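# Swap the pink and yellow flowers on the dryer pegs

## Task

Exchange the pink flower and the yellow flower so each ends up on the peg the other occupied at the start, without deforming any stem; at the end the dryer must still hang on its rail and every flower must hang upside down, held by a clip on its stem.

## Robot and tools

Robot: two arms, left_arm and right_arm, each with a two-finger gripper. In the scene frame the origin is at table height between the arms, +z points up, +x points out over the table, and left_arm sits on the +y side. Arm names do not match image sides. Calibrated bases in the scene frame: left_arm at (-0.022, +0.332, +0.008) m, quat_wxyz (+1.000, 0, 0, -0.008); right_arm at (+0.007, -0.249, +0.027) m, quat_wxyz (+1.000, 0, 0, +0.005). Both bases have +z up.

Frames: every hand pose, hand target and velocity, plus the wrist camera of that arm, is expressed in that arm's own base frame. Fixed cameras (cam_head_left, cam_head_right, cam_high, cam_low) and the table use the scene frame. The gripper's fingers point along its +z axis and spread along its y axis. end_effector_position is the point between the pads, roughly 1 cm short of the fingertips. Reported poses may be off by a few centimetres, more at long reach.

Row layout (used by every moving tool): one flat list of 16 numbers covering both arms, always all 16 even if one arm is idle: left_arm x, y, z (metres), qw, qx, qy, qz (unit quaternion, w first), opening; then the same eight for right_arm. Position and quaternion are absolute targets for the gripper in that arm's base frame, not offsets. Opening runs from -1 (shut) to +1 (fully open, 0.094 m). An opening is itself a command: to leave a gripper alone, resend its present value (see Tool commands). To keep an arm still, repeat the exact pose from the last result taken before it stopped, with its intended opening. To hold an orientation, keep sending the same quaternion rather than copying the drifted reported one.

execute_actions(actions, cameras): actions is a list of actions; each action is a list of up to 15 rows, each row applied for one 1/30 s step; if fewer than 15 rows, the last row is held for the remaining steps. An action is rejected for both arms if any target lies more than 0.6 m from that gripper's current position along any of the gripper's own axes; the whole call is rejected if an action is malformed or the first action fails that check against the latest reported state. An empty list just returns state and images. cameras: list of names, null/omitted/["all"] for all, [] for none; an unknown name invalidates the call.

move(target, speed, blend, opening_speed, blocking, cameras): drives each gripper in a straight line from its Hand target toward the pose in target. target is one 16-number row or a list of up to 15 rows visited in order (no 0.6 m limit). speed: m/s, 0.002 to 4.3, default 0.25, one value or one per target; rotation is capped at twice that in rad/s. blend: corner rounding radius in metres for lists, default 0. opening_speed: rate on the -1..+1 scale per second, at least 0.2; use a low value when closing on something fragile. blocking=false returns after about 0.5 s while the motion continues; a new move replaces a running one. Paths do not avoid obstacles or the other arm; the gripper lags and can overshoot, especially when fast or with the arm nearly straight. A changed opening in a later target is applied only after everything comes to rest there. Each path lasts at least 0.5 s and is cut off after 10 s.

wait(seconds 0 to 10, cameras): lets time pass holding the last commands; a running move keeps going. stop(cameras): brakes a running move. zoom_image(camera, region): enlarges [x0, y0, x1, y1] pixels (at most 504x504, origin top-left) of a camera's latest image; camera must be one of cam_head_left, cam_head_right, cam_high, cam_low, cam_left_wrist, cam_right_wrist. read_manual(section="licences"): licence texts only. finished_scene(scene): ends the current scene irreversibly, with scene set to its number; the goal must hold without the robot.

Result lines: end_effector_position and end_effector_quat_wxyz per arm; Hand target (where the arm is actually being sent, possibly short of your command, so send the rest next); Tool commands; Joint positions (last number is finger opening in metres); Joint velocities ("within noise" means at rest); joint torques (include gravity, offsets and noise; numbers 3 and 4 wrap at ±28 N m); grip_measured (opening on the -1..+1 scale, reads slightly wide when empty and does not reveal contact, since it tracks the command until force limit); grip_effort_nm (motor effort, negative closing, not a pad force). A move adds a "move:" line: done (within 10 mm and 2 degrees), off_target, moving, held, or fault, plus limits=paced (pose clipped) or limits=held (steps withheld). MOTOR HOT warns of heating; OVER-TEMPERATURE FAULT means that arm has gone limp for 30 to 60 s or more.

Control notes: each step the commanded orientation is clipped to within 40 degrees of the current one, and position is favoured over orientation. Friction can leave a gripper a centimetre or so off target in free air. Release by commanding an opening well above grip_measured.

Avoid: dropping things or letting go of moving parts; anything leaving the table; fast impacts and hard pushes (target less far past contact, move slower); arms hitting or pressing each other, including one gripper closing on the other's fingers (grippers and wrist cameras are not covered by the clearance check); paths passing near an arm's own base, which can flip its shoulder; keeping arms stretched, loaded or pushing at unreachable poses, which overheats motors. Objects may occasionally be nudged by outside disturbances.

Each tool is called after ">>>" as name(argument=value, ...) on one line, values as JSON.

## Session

>>> execute_actions(actions=[])

>>> zoom_image(camera="cam_head_left", region=[160, 0, 460, 200])

>>> zoom_image(camera="cam_high", region=[250, 40, 490, 260])

>>> zoom_image(camera="cam_low", region=[190, 80, 390, 280])

Scene clock: 0.00 s.
left_arm: end_effector_position=(+0.1502, +0.1552, +0.1226) grip_measured=+1.000 grip_effort_nm=n/a end_effector_quat_wxyz=(+0.410, -0.011, +0.908, -0.082) | right_arm: end_effector_position=(+0.4649, -0.2515, +0.3685) grip_measured=+1.000 grip_effort_nm=n/a end_effector_quat_wxyz=(+0.321, +0.128, +0.922, -0.178)
Joint positions: left_arm=[1.451 0.901 0.465 -1.211 0.86 1.461 0.094] | right_arm=[-0.453 1.291 1.385 -0.923 0.13 -0.227 0.094]
Joint velocities: within noise
Joint torques (N m): no reading
Heat: left arm: hottest elbow 40 °C; right arm: hottest elbow 34 °C.
Hand target: left_arm +0.1513, +0.1642, +0.1316; +0.411, -0.006, +0.909, -0.069 | right_arm +0.4691, -0.2536, +0.3820; +0.332, +0.128, +0.917, -0.181
Tool commands: left_gripper/opening=+1.0 right_gripper/opening=+1.0
camera_calibration:
cam_left_wrist: T_world_to_cam=[[-0.0514205, -0.98821, 0.144214, 0.143308], [-0.915929, -0.0108882, -0.401192, 0.227137], [0.398032, -0.152719, -0.90457, 0.165314], [0, 0, 0, 1]] pos_world=[0.14961, 0.169338, 0.219996]
cam_right_wrist: T_world_to_cam=[[-0.34017, -0.907449, 0.246619, -0.162038], [-0.922969, 0.271982, -0.272312, 0.639034], [0.180034, -0.320254, -0.930067, 0.265377], [0, 0, 0, 1]] pos_world=[0.486911, -0.235859, 0.460797]

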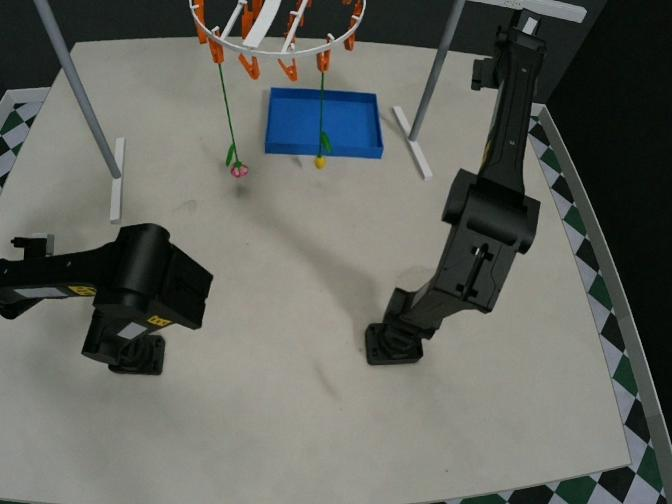

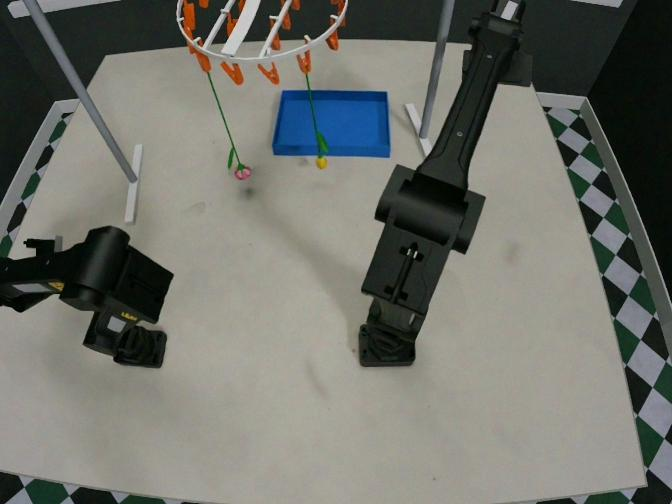

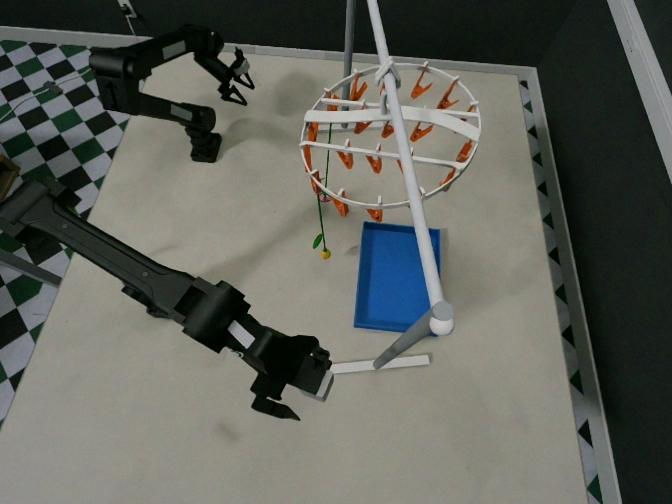

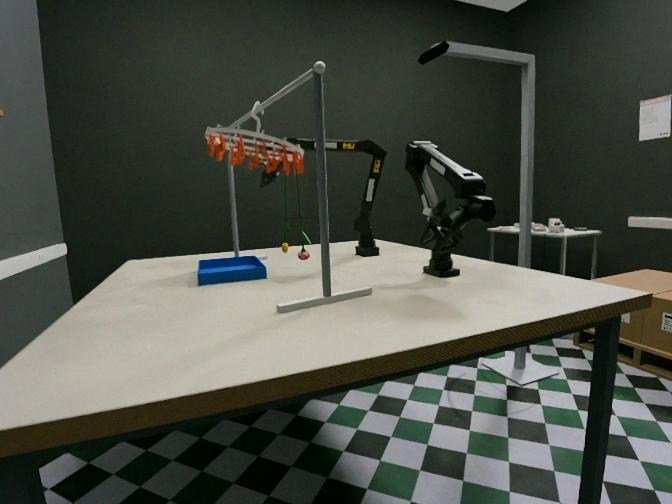

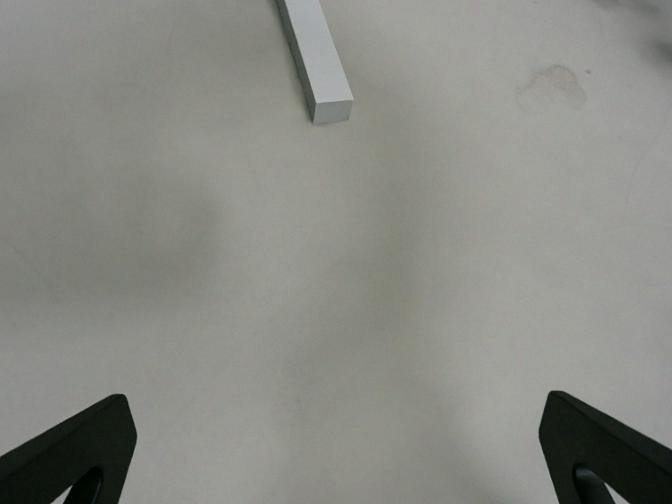

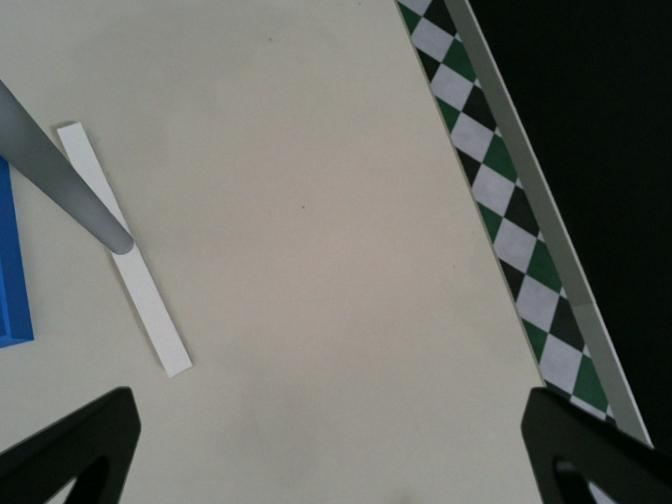

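Scaled by 1.680 from the camera's 672x504 image, which has a finer 960x720 frame.

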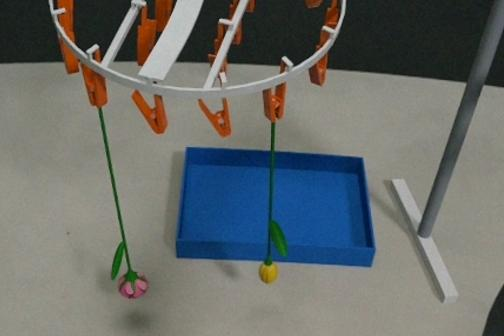

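Scaled by 2.100 from the camera's 672x504 image, which has a finer 960x720 frame.

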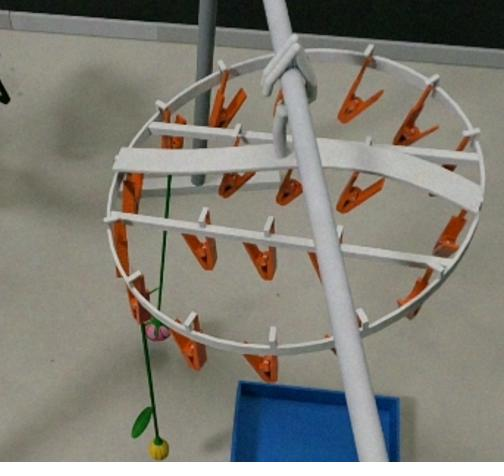

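Scaled by 2.520 from the camera's 672x504 image, which has a finer 960x720 frame.

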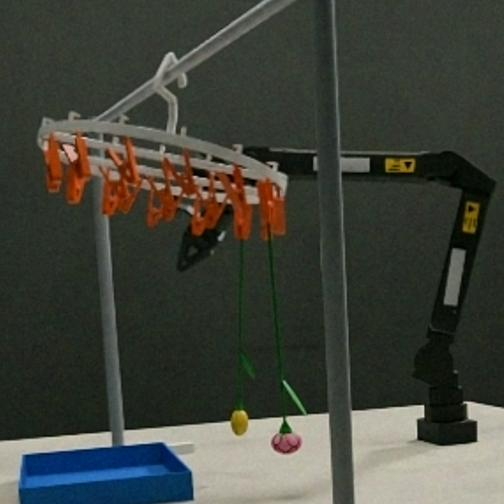

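>>> move(target=[[0.27,0.12,0.35,0.7071,0.0,0.7071,0.0,0.5,0.31,-0.06,0.36,0.5714,-0.0714,0.8161,0.05,0.3],[0.365,-0.155,0.48,0.683,0.183,0.683,-0.183,0.2,0.34,0.23,0.32,0.757,-0.2195,0.53,0.3135,0.3]], speed=0.18, blend=0.04)

>>> zoom_image(camera="cam_left_wrist", region=[180, 180, 500, 420])

Scene clock: 44.40 s.
left_arm: end_effector_position=(+0.3624, -0.1495, +0.4356) grip_measured=+0.202 grip_effort_nm=-0.125 end_effector_quat_wxyz=(+0.656, +0.182, +0.711, -0.178) | right_arm: end_effector_position=(+0.3403, +0.2258, +0.3166) grip_measured=+0.301 grip_effort_nm=-0.076 end_effector_quat_wxyz=(+0.757, -0.222, +0.535, +0.304)
Joint positions: left_arm=[-0.293 0.675 0.766 -0.169 0.222 0.003 0.056] | right_arm=[0.465 1.08 0.324 1.107 -0.293 0.093 0.061]
Joint velocities: within noise
Joint torques (N m): left_arm=[1.73 -0.73 13.76 3.1 -0.06 0.01] | right_arm=[1.49 -2.55 7.47 2.45 0.15 0.18]
Heat: left arm: hottest elbow 49 °C; right arm: hottest elbow 44 °C.
Hand target: left_arm +0.3620, -0.1536, +0.4787; +0.683, +0.183, +0.683, -0.183 | right_arm +0.3399, +0.2299, +0.3200; +0.757, -0.219, +0.530, +0.313
Off the commanded pose: left_arm 0.045 m, 5 deg | right_arm 0.005 m, 1 deg.
move: off_target (left_arm); target 2's new opening was sent with left_arm's hand 0.045 m and 5 deg from that target
camera_calibration:
cam_left_wrist: T_world_to_cam=[[-0.488648, -0.872481, 0.000260341, 0.046443], [-0.427097, 0.238943, -0.872063, 0.609101], [0.760796, -0.426243, -0.489393, -0.0357823], [0, 0, 0, 1]] pos_world=[0.310063, -0.120272, 0.513651]
cam_right_wrist: T_world_to_cam=[[0.699078, -0.714717, 0.0216673, -0.0844078], [-0.0509872, -0.0800506, -0.995486, 0.391727], [0.713225, 0.694817, -0.092403, -0.28351], [0, 0, 0, 1]] pos_world=[0.281187, 0.168018, 0.365591]

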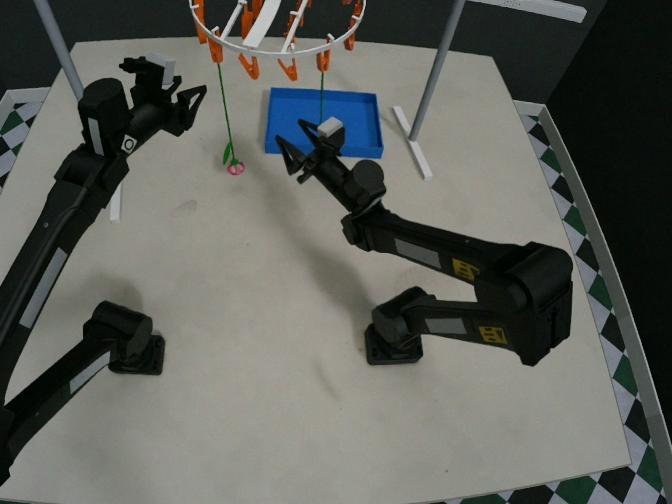

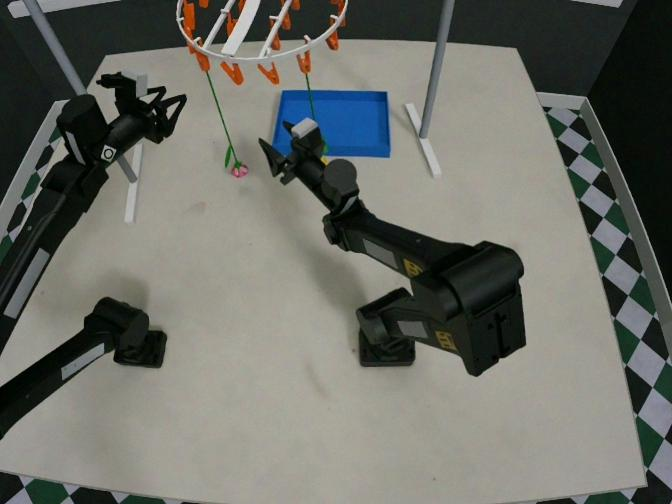

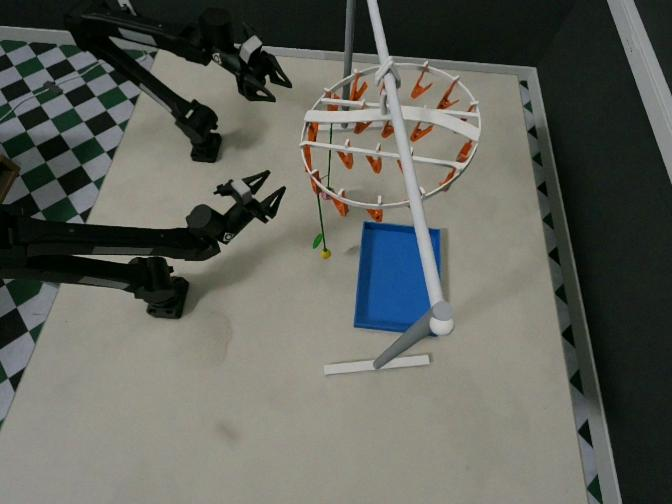

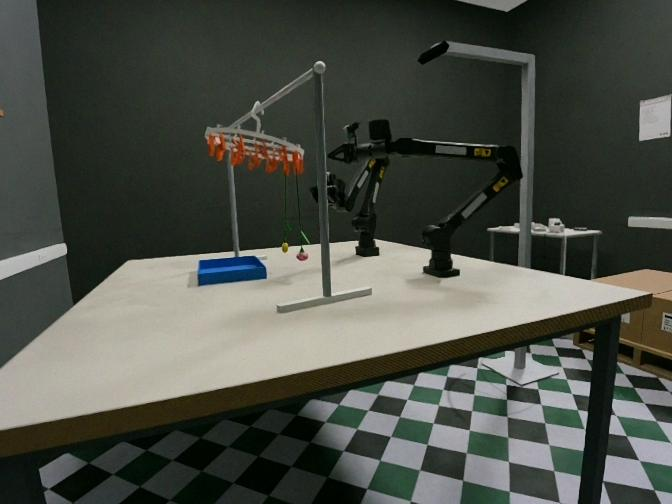

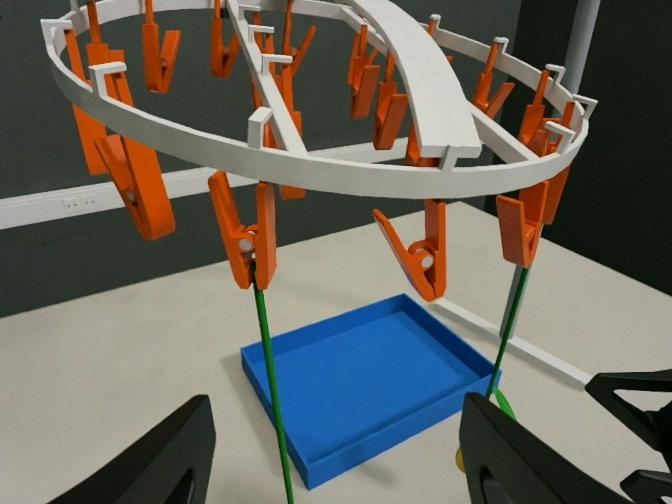

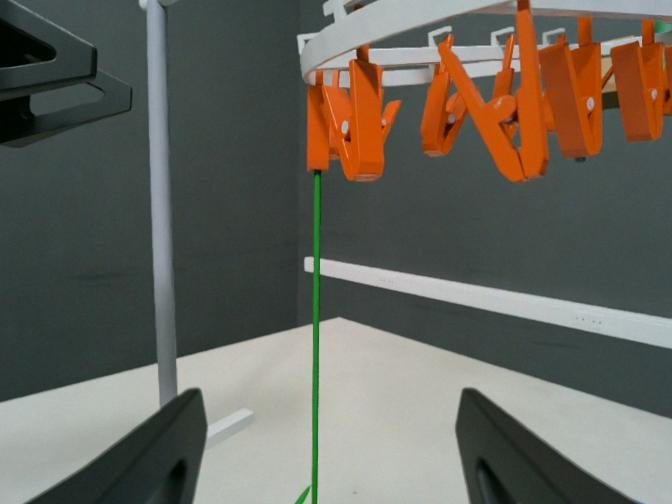

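Scaled by 1.575 from the camera's 672x504 image, which has a finer 960x720 frame.

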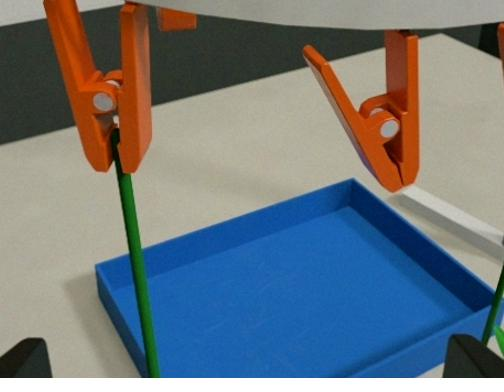

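>>> execute_actions(actions=[])

Scene clock: 61.87 s.
left_arm: end_effector_position=(+0.3624, -0.1494, +0.4359) grip_measured=+0.202 grip_effort_nm=-0.125 end_effector_quat_wxyz=(+0.656, +0.182, +0.711, -0.178) | right_arm: end_effector_position=(+0.3403, +0.2259, +0.3165) grip_measured=+0.301 grip_effort_nm=-0.076 end_effector_quat_wxyz=(+0.757, -0.222, +0.535, +0.304)
Joint positions: left_arm=[-0.293 0.675 0.766 -0.169 0.221 0.003 0.056] | right_arm=[0.465 1.08 0.324 1.108 -0.293 0.093 0.061]
Joint velocities: within noise
Joint torques (N m): left_arm=[1.67 -0.73 13.72 3.07 -0.06 0.02] | right_arm=[1.38 -2.43 7.56 2.48 0.15 0.19]
Heat: left arm: hottest elbow 52 °C; right arm: hottest elbow 44 °C.
Hand target: left_arm +0.3620, -0.1535, +0.4788; +0.683, +0.183, +0.683, -0.183 | right_arm +0.3400, +0.2299, +0.3199; +0.757, -0.220, +0.530, +0.313
Tool commands: left_gripper/opening=+0.2 right_gripper/opening=+0.3
Off the commanded pose: left_arm 0.045 m, 4 deg | right_arm 0.005 m, 1 deg.
camera_calibration:
cam_left_wrist: T_world_to_cam=[[-0.488334, -0.872657, 0.00024966, 0.0463675], [-0.426919, 0.238652, -0.87223, 0.609204], [0.761098, -0.426046, -0.489095, -0.0357889], [0, 0, 0, 1]] pos_world=[0.309963, -0.120173, 0.513851]
cam_right_wrist: T_world_to_cam=[[0.699078, -0.714717, 0.0216673, -0.0844777], [-0.0509872, -0.0800506, -0.995486, 0.391732], [0.713225, 0.694817, -0.092403, -0.283581], [0, 0, 0, 1]] pos_world=[0.281287, 0.168018, 0.365591]

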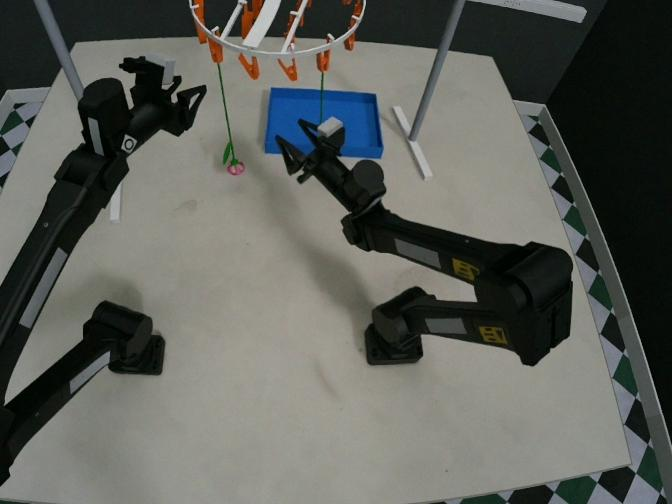

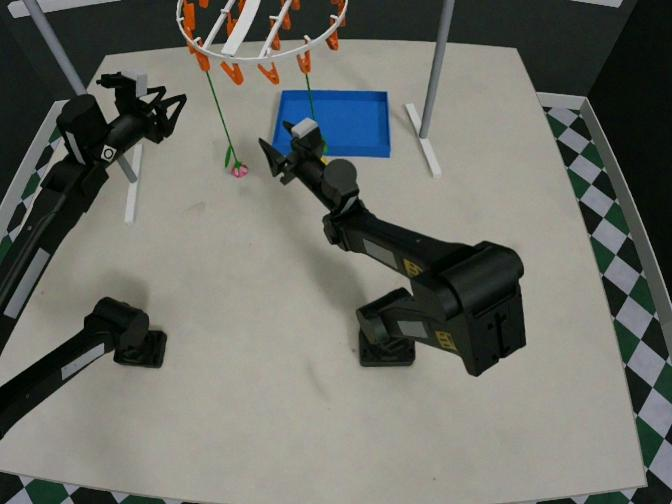

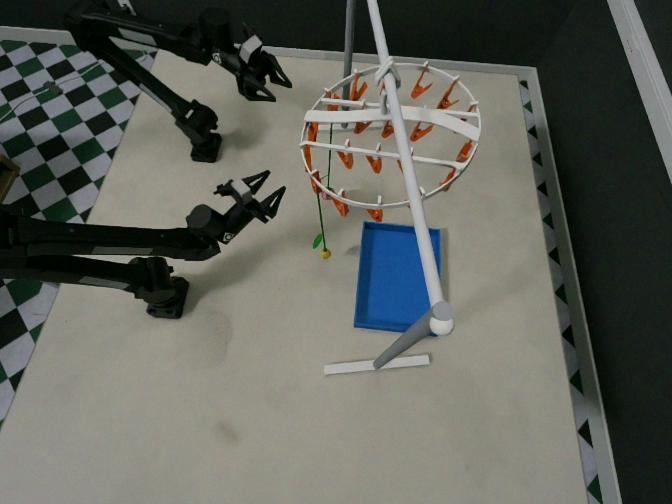

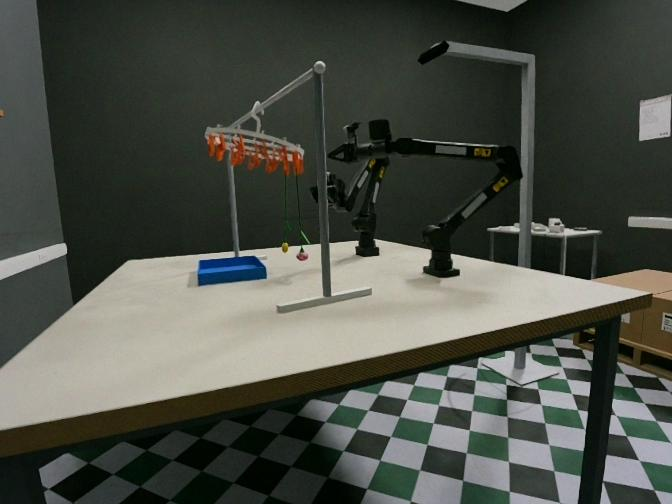

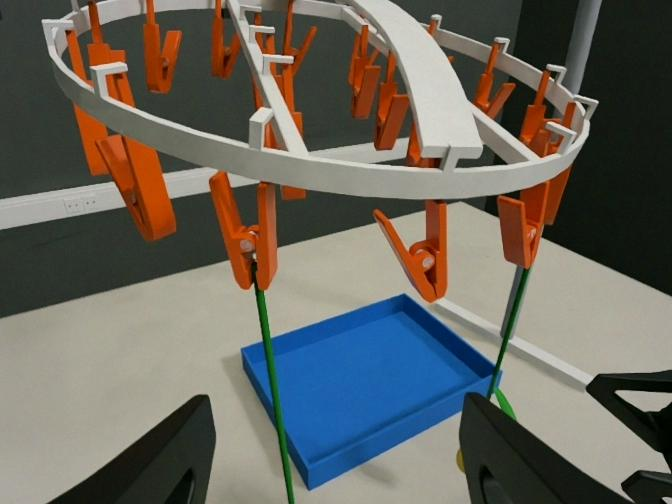

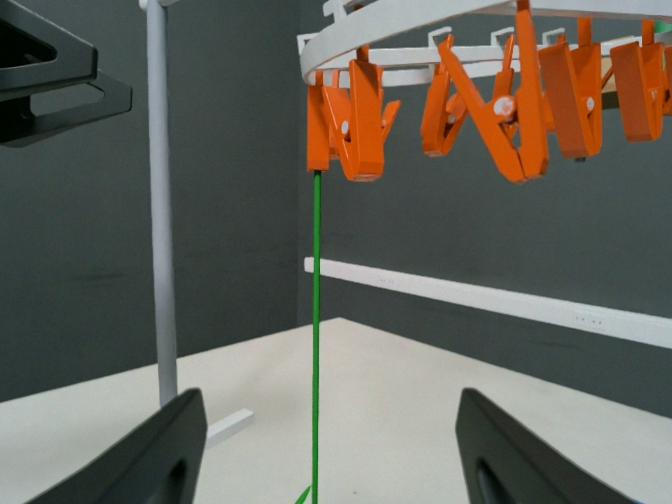

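>>> zoom_image(camera="cam_left_wrist", region=[180, 100, 600, 400])

>>> zoom_image(camera="cam_high", region=[270, 60, 420, 260])

>>> zoom_image(camera="cam_head_left", region=[180, 0, 380, 180])

Scaled by 1.200 from the camera's 672x504 image, which has a finer 960x720 frame.

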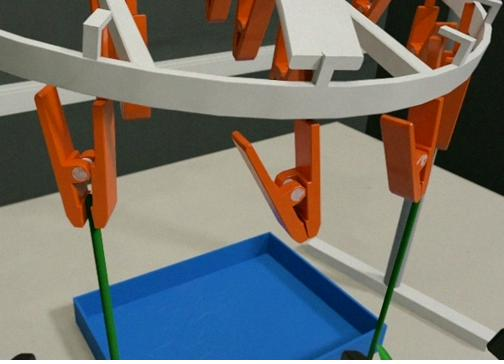

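Scaled by 2.520 from the camera's 672x504 image, which has a finer 960x720 frame.

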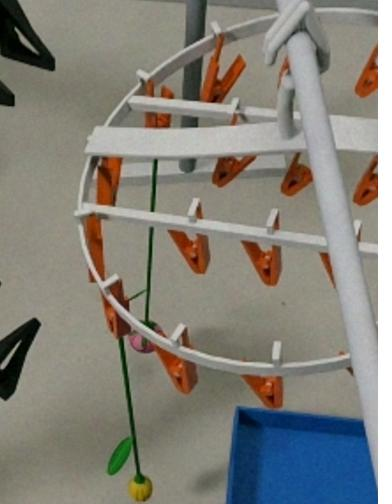

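Scaled by 2.520 from the camera's 672x504 image, which has a finer 960x720 frame.

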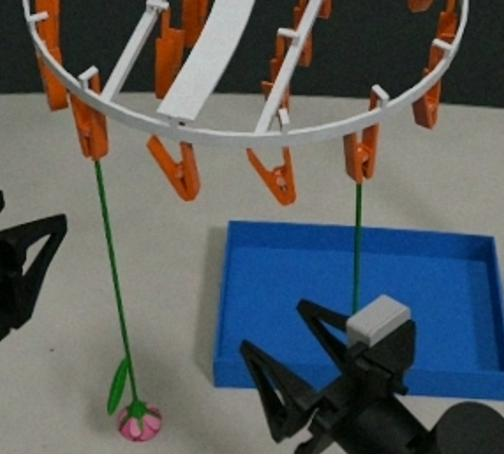

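>>> move(target=[0.403,-0.122,0.48,0.683,0.183,0.683,-0.183,0.2,0.40,0.304,0.32,0.757,-0.2195,0.53,0.3135,0.3], speed=0.12, cameras=["cam_left_wrist","cam_right_wrist"])

Scene clock: 83.43 s.
left_arm: end_effector_position=(+0.3962, -0.1248, +0.4360) grip_measured=+0.202 grip_effort_nm=-0.120 end_effector_quat_wxyz=(+0.654, +0.183, +0.710, -0.188) | right_arm: end_effector_position=(+0.3928, +0.2941, +0.2987) grip_measured=+0.301 grip_effort_nm=-0.081 end_effector_quat_wxyz=(+0.741, -0.217, +0.553, +0.314)
Joint positions: left_arm=[-0.149 0.765 0.799 -0.115 0.382 0.003 0.056] | right_arm=[0.578 1.356 0.499 1.16 -0.187 0.085 0.061]
Joint velocities: within noise
Joint torques (N m): left_arm=[3.37 -1.67 13.86 3.02 0.15 0.03] | right_arm=[1.14 -7 9.78 2.51 0.13 -0.13]
Heat: left arm: hottest elbow 57 °C; right arm: hottest elbow 44 °C.
Hand target: left_arm +0.3997, -0.1213, +0.4787; +0.683, +0.183, +0.683, -0.183 | right_arm +0.3989, +0.3033, +0.3197; +0.757, -0.219, +0.530, +0.313
Off the commanded pose: left_arm 0.045 m, 5 deg | right_arm 0.025 m, 3 deg.
move: off_target (left_arm, right_arm)
camera_calibration:
cam_left_wrist: T_world_to_cam=[[-0.502143, -0.864687, 0.0129486, 0.0852784], [-0.427193, 0.235006, -0.873085, 0.617934], [0.751903, -0.443946, -0.487395, -0.050361], [0, 0, 0, 1]] pos_world=[0.344666, -0.0938367, 0.513859]
cam_right_wrist: T_world_to_cam=[[0.706748, -0.707299, -0.015343, -0.0661326], [-0.102744, -0.0811584, -0.991391, 0.401551], [0.699965, 0.70224, -0.130029, -0.355745], [0, 0, 0, 1]] pos_world=[0.337005, 0.235632, 0.350822]
Images, in order (width x height): cam_left_wrist 672x504, cam_right_wrist 672x504.

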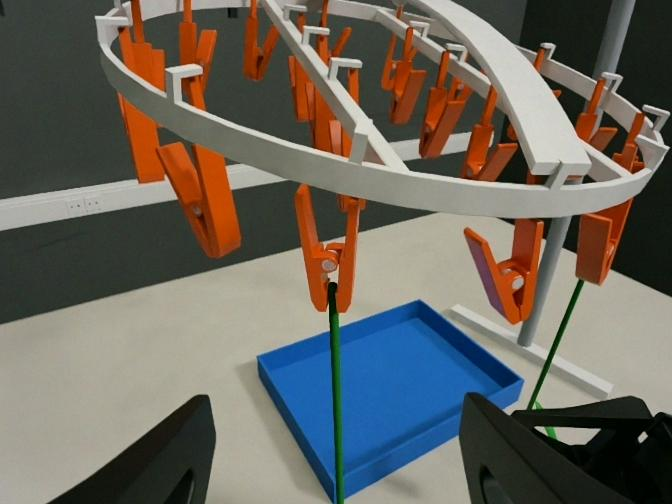

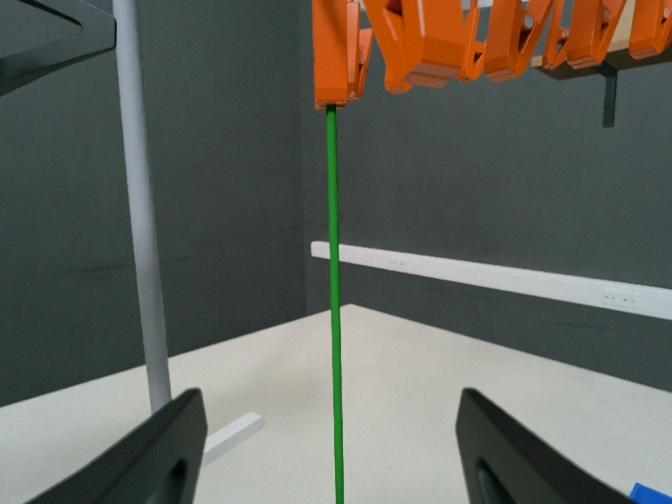

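>>> move(target=[0.463,-0.153,0.489,0.683,0.183,0.683,-0.183,0.2,0.40,0.306,0.345,0.757,-0.2195,0.53,0.3135,0.3], speed=0.07, cameras=["cam_left_wrist","cam_right_wrist"])

Scene clock: 93.57 s.
left_arm: end_effector_position=(+0.4566, -0.1459, +0.4462) grip_measured=+0.202 grip_effort_nm=-0.125 end_effector_quat_wxyz=(+0.656, +0.179, +0.711, -0.181) | right_arm: end_effector_position=(+0.3950, +0.2967, +0.3186) grip_measured=+0.301 grip_effort_nm=-0.071 end_effector_quat_wxyz=(+0.742, -0.217, +0.551, +0.313)
Joint positions: left_arm=[-0.195 0.953 0.917 -0.042 0.319 0.003 0.056] | right_arm=[0.582 1.31 0.53 1.089 -0.183 0.083 0.061]
Joint velocities: within noise
Joint torques (N m): left_arm=[1.73 -3.9 13.75 3.08 -0.06 0.02] | right_arm=[1.26 -8.59 10.41 1.47 0.13 -0.11]
Heat: left arm: hottest elbow 59 °C; right arm: hottest elbow 45 °C.
Hand target: left_arm +0.4596, -0.1518, +0.4878; +0.683, +0.183, +0.683, -0.183 | right_arm +0.3987, +0.3050, +0.3448; +0.757, -0.219, +0.530, +0.314
Off the commanded pose: left_arm 0.044 m, 4 deg | right_arm 0.028 m, 3 deg.
move: off_target (left_arm, right_arm)
camera_calibration:
cam_left_wrist: T_world_to_cam=[[-0.488047, -0.872785, 0.00745976, 0.0921326], [-0.428237, 0.231998, -0.873378, 0.657788], [0.760541, -0.429444, -0.486985, -0.102175], [0, 0, 0, 1]] pos_world=[0.404363, -0.116072, 0.524053]
cam_right_wrist: T_world_to_cam=[[0.706049, -0.708028, -0.0137797, -0.0655061], [-0.0984233, -0.0788416, -0.992017, 0.419509], [0.70129, 0.701769, -0.125353, -0.35843], [0, 0, 0, 1]] pos_world=[0.338903, 0.23823, 0.370327]
Images, in order (width x height): cam_left_wrist 672x504, cam_right_wrist 672x504.

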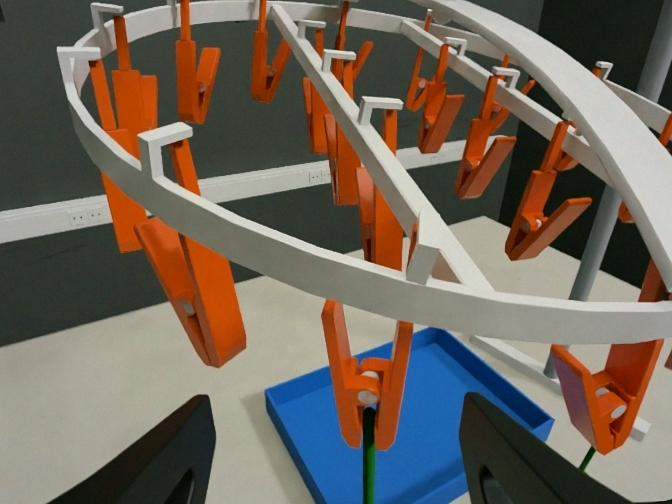

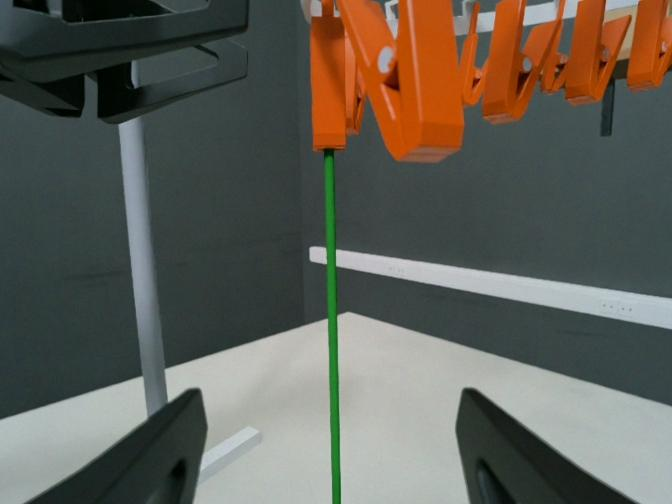

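>>> move(target=[0.463,-0.163,0.488,0.683,0.183,0.683,-0.183,0.2,0.422,0.333,0.345,0.757,-0.2195,0.53,0.3135,0.3], speed=0.05, cameras=["cam_left_wrist","cam_right_wrist"])

Scene clock: 102.97 s.
left_arm: end_effector_position=(+0.4564, -0.1556, +0.4445) grip_measured=+0.202 grip_effort_nm=-0.125 end_effector_quat_wxyz=(+0.656, +0.180, +0.711, -0.180) | right_arm: end_effector_position=(+0.4142, +0.3214, +0.3276) grip_measured=+0.301 grip_effort_nm=-0.076 end_effector_quat_wxyz=(+0.747, -0.216, +0.545, +0.314)
Joint positions: left_arm=[-0.226 0.959 0.917 -0.037 0.289 0.003 0.056] | right_arm=[0.609 1.38 0.615 1.088 -0.158 0.073 0.061]
Joint velocities: within noise
Joint torques (N m): left_arm=[1.79 -3.96 13.83 3.08 -0.06 0.01] | right_arm=[1.44 -8.18 10.54 1.65 0.12 -0.13]
Heat: left arm: hottest elbow 60 °C; right arm: hottest elbow 44 °C.
Hand target: left_arm +0.4596, -0.1618, +0.4869; +0.683, +0.183, +0.683, -0.183 | right_arm +0.4209, +0.3323, +0.3448; +0.757, -0.219, +0.530, +0.314
Off the commanded pose: left_arm 0.045 m, 5 deg | right_arm 0.022 m, 2 deg.
move: off_target (left_arm, right_arm)
camera_calibration:
cam_left_wrist: T_world_to_cam=[[-0.488157, -0.872739, 0.00552244, 0.0843808], [-0.428731, 0.234285, -0.872525, 0.658756], [0.760193, -0.428297, -0.488538, -0.10595], [0, 0, 0, 1]] pos_world=[0.404163, -0.126072, 0.522554]
cam_right_wrist: T_world_to_cam=[[0.706669, -0.707479, -0.00966834, -0.0632459], [-0.0844727, -0.0707934, -0.993908, 0.424508], [0.702484, 0.70318, -0.10979, -0.394097], [0, 0, 0, 1]] pos_world=[0.3574, 0.262429, 0.378042]
Images, in order (width x height): cam_left_wrist 672x504, cam_right_wrist 672x504.

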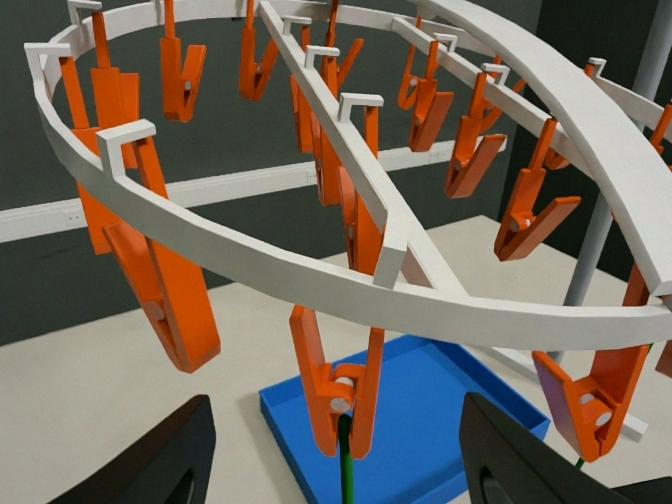

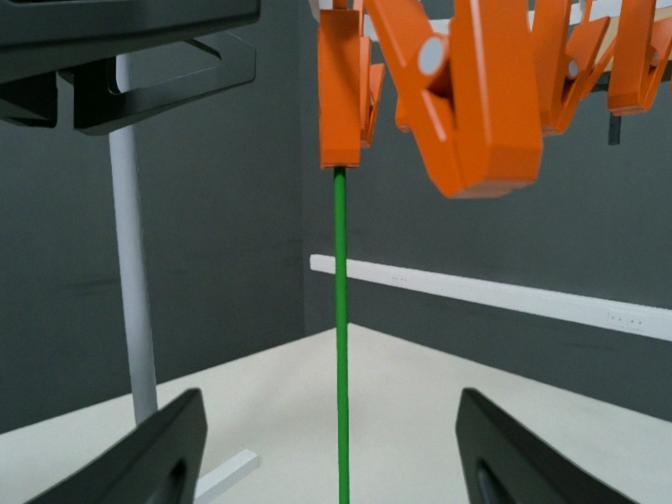

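>>> move(target=[0.463,-0.163,0.488,0.683,0.183,0.683,-0.183,0.2,0.42,0.33,0.285,0.757,-0.2195,0.53,0.3135,0.3], speed=0.08, cameras=["cam_right_wrist"])

Scene clock: 115.57 s.
left_arm: end_effector_position=(+0.4564, -0.1556, +0.4445) grip_measured=+0.202 grip_effort_nm=-0.120 end_effector_quat_wxyz=(+0.656, +0.180, +0.711, -0.180) | right_arm: end_effector_position=(+0.4233, +0.3277, +0.2910) grip_measured=+0.301 grip_effort_nm=-0.081 end_effector_quat_wxyz=(+0.757, -0.213, +0.531, +0.316)
Joint positions: left_arm=[-0.226 0.959 0.917 -0.037 0.289 0.003 0.056] | right_arm=[0.609 1.536 0.61 1.283 -0.158 0.073 0.061]
Joint velocities: within noise
Joint torques (N m): left_arm=[1.67 -3.9 13.85 3.1 -0.05 0.01] | right_arm=[1.08 -9.76 5.38 2.51 -0.03 -0.11]
Heat: left arm: hottest elbow 62 °C; right arm: hottest elbow 44 °C.
Hand target: left_arm +0.4596, -0.1618, +0.4869; +0.683, +0.183, +0.683, -0.183 | right_arm +0.4200, +0.3300, +0.2850; +0.757, -0.220, +0.530, +0.313
Off the commanded pose: left_arm 0.045 m, 5 deg | right_arm 0.007 m, 1 deg.
move: off_target (left_arm)
camera_calibration:
cam_right_wrist: T_world_to_cam=[[0.706651, -0.707556, -0.00298413, -0.0674824], [-0.0559991, -0.0517222, -0.99709, 0.371984], [0.705343, 0.704762, -0.076172, -0.42047], [0, 0, 0, 1]] pos_world=[0.365093, 0.267824, 0.338672]
Images, in order (width x height): cam_right_wrist 672x504.

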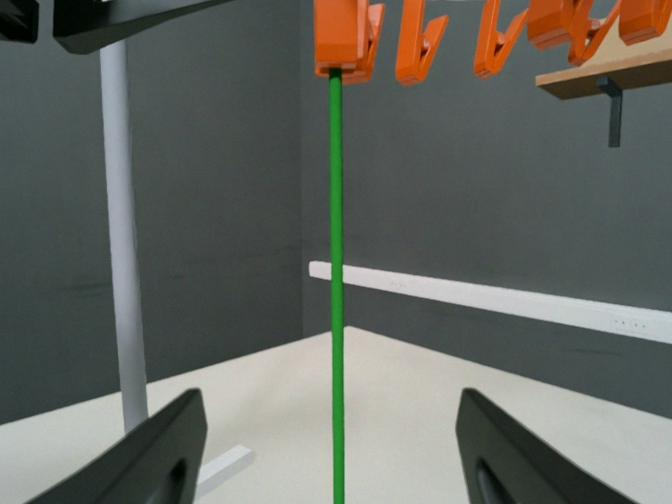

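>>> move(target=[[0.463,-0.163,0.488,0.683,0.183,0.683,-0.183,0.2,0.42,0.33,0.268,0.757,-0.2195,0.53,0.3135,0.3],[0.463,-0.163,0.488,0.683,0.183,0.683,-0.183,0.2,0.471,0.378,0.275,0.757,-0.2195,0.53,0.3135,0.3]], speed=0.07, cameras=["cam_right_wrist","cam_left_wrist"])

Scene clock: 123.37 s.
left_arm: end_effector_position=(+0.4564, -0.1556, +0.4445) grip_measured=+0.202 grip_effort_nm=-0.129 end_effector_quat_wxyz=(+0.656, +0.180, +0.711, -0.180) | right_arm: end_effector_position=(+0.4637, +0.3654, +0.2668) grip_measured=+0.301 grip_effort_nm=-0.071 end_effector_quat_wxyz=(+0.751, -0.215, +0.539, +0.315)
Joint positions: left_arm=[-0.226 0.959 0.917 -0.037 0.289 0.003 0.056] | right_arm=[0.627 1.698 0.747 1.286 -0.14 0.067 0.061]
Joint velocities: within noise
Joint torques (N m): left_arm=[1.73 -4.01 13.86 3.08 -0.05 0.01] | right_arm=[1.32 -12.45 8.81 1.52 0.13 -0.13]
Heat: left arm: hottest elbow 63 °C; right arm: hottest elbow 44 °C.
Hand target: left_arm +0.4596, -0.1618, +0.4869; +0.683, +0.183, +0.683, -0.183 | right_arm +0.4704, +0.3774, +0.2750; +0.757, -0.219, +0.530, +0.313
Off the commanded pose: left_arm 0.045 m, 5 deg | right_arm 0.017 m, 1 deg.
move: off_target (left_arm, right_arm)
camera_calibration:
cam_left_wrist: T_world_to_cam=[[-0.488157, -0.872739, 0.00552244, 0.0843808], [-0.428731, 0.234285, -0.872525, 0.658756], [0.760193, -0.428297, -0.488538, -0.10595], [0, 0, 0, 1]] pos_world=[0.404163, -0.126072, 0.522554]
cam_right_wrist: T_world_to_cam=[[0.706382, -0.707799, -0.00670726, -0.0682043], [-0.0731086, -0.0635306, -0.995298, 0.36392], [0.704045, 0.703552, -0.096623, -0.47087], [0, 0, 0, 1]] pos_world=[0.406297, 0.306126, 0.316254]
Images, in order (width x height): cam_left_wrist 672x504, cam_right_wrist 672x504.

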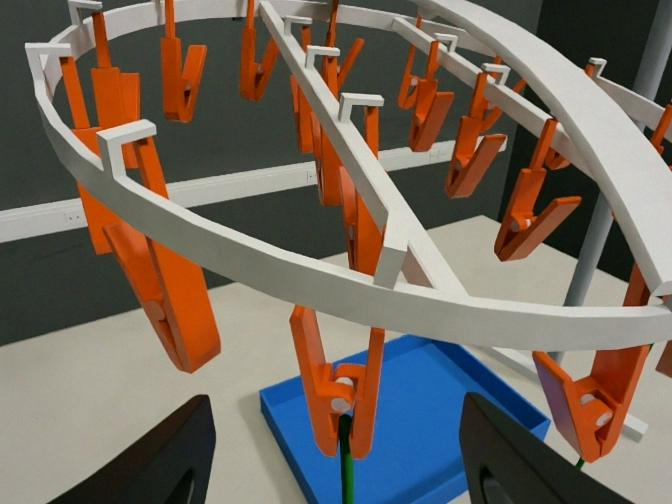

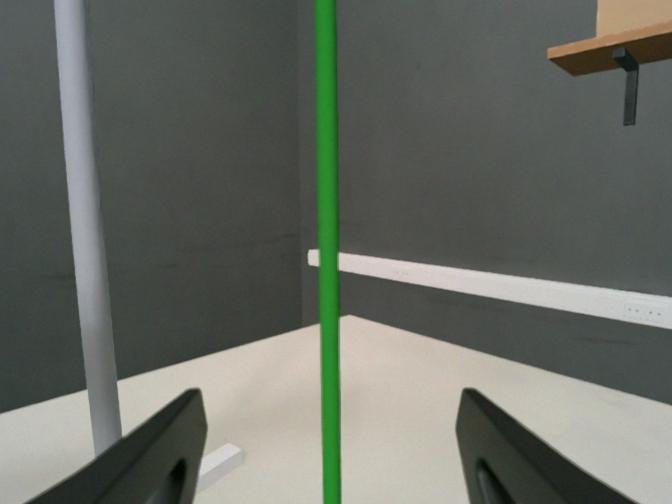

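>>> move(target=[0.485,-0.176,0.489,0.683,0.183,0.683,-0.183,0.2,0.487,0.392,0.283,0.757,-0.2195,0.53,0.3135,0.3], speed=0.05)

Scene clock: 131.10 s.
left_arm: end_effector_position=(+0.4778, -0.1678, +0.4448) grip_measured=+0.202 grip_effort_nm=-0.120 end_effector_quat_wxyz=(+0.655, +0.180, +0.712, -0.179) | right_arm: end_effector_position=(+0.4797, +0.3792, +0.2743) grip_measured=+0.301 grip_effort_nm=-0.076 end_effector_quat_wxyz=(+0.750, -0.215, +0.540, +0.315)
Joint positions: left_arm=[-0.247 1.027 0.961 -0.015 0.267 0.003 0.056] | right_arm=[0.631 1.718 0.811 1.24 -0.137 0.065 0.061]
Joint velocities: within noise
Joint torques (N m): left_arm=[1.67 -4.78 13.91 3.14 -0.07 0.01] | right_arm=[1.44 -13.16 9.29 1.44 0.13 -0.11]
Heat: left arm: hottest elbow 64 °C; right arm: hottest elbow 44 °C.
Hand target: left_arm +0.4815, -0.1747, +0.4879; +0.683, +0.183, +0.683, -0.183 | right_arm +0.4862, +0.3915, +0.2831; +0.757, -0.219, +0.530, +0.314
Off the commanded pose: left_arm 0.045 m, 5 deg | right_arm 0.017 m, 1 deg.
move: off_target (left_arm, right_arm)
camera_calibration:
cam_left_wrist: T_world_to_cam=[[-0.48789, -0.872894, 0.00451332, 0.08458], [-0.430455, 0.236091, -0.871188, 0.671536], [0.759389, -0.426986, -0.490928, -0.125668], [0, 0, 0, 1]] pos_world=[0.425763, -0.138373, 0.522959]
cam_right_wrist: T_world_to_cam=[[0.706566, -0.707614, -0.00687538, -0.0698409], [-0.0739193, -0.0641401, -0.995199, 0.373943], [0.703776, 0.703682, -0.0976256, -0.490794], [0, 0, 0, 1]] pos_world=[0.422398, 0.319927, 0.323754]

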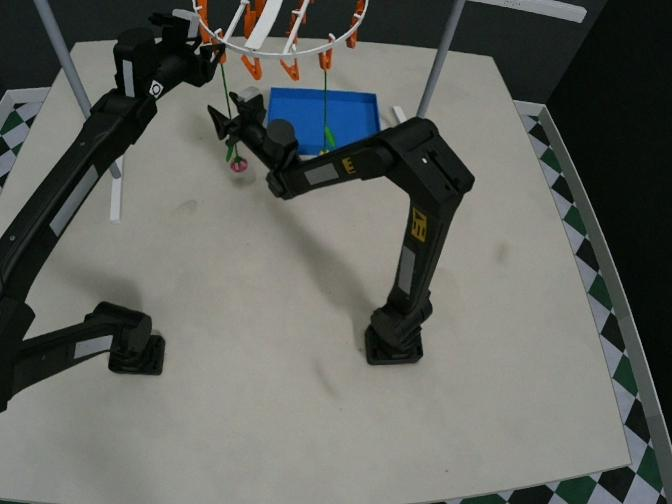

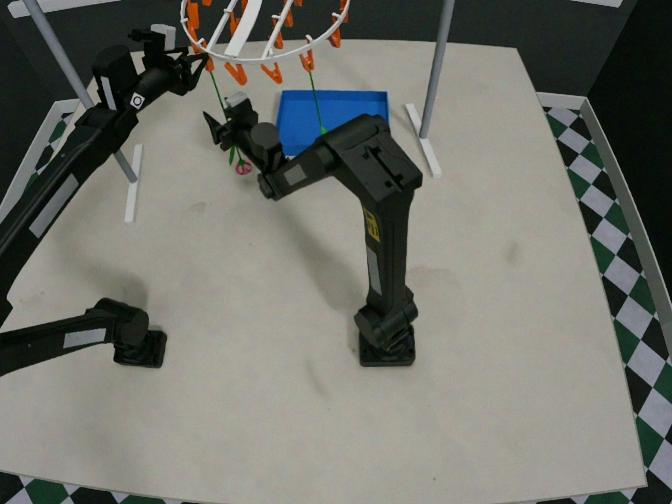

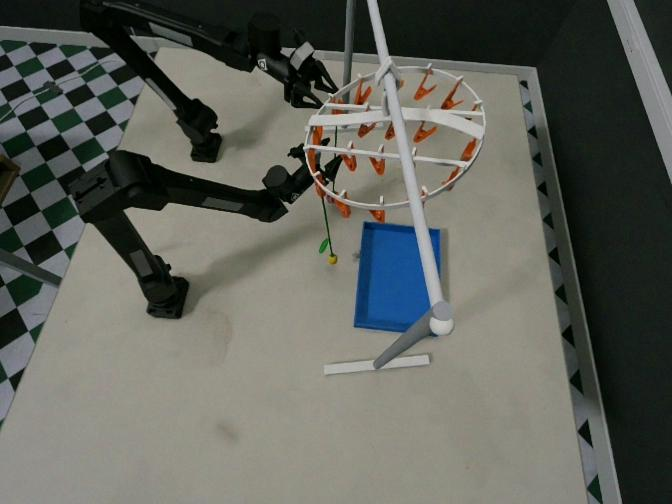

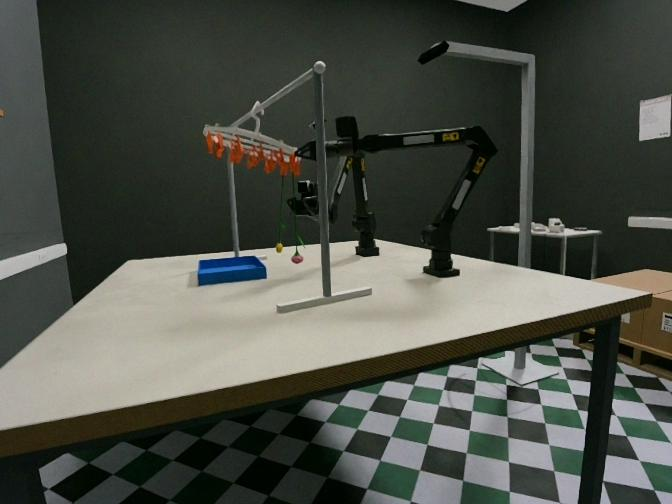

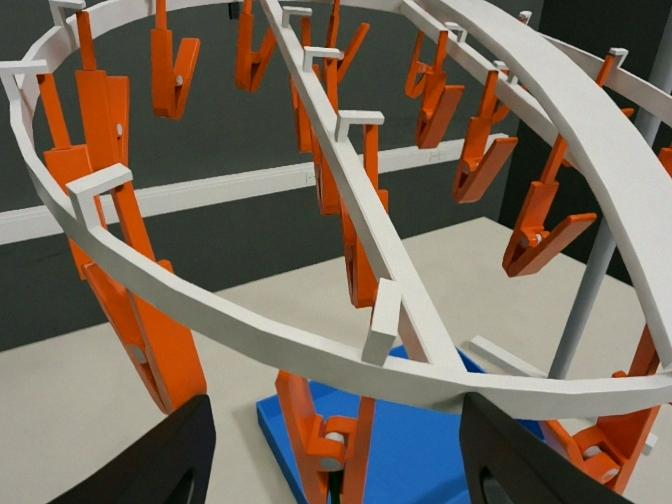

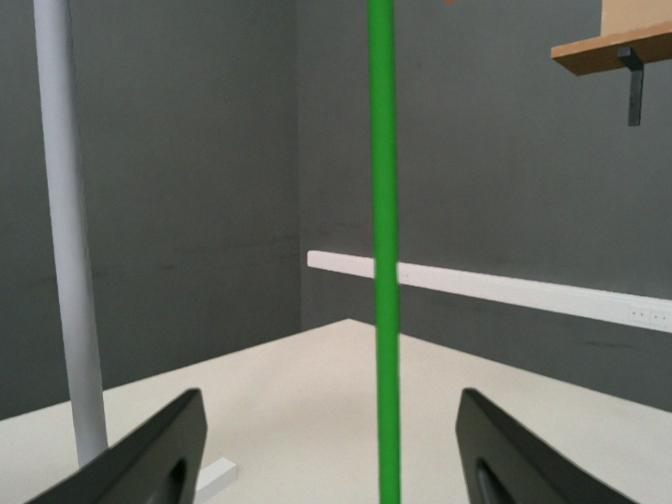

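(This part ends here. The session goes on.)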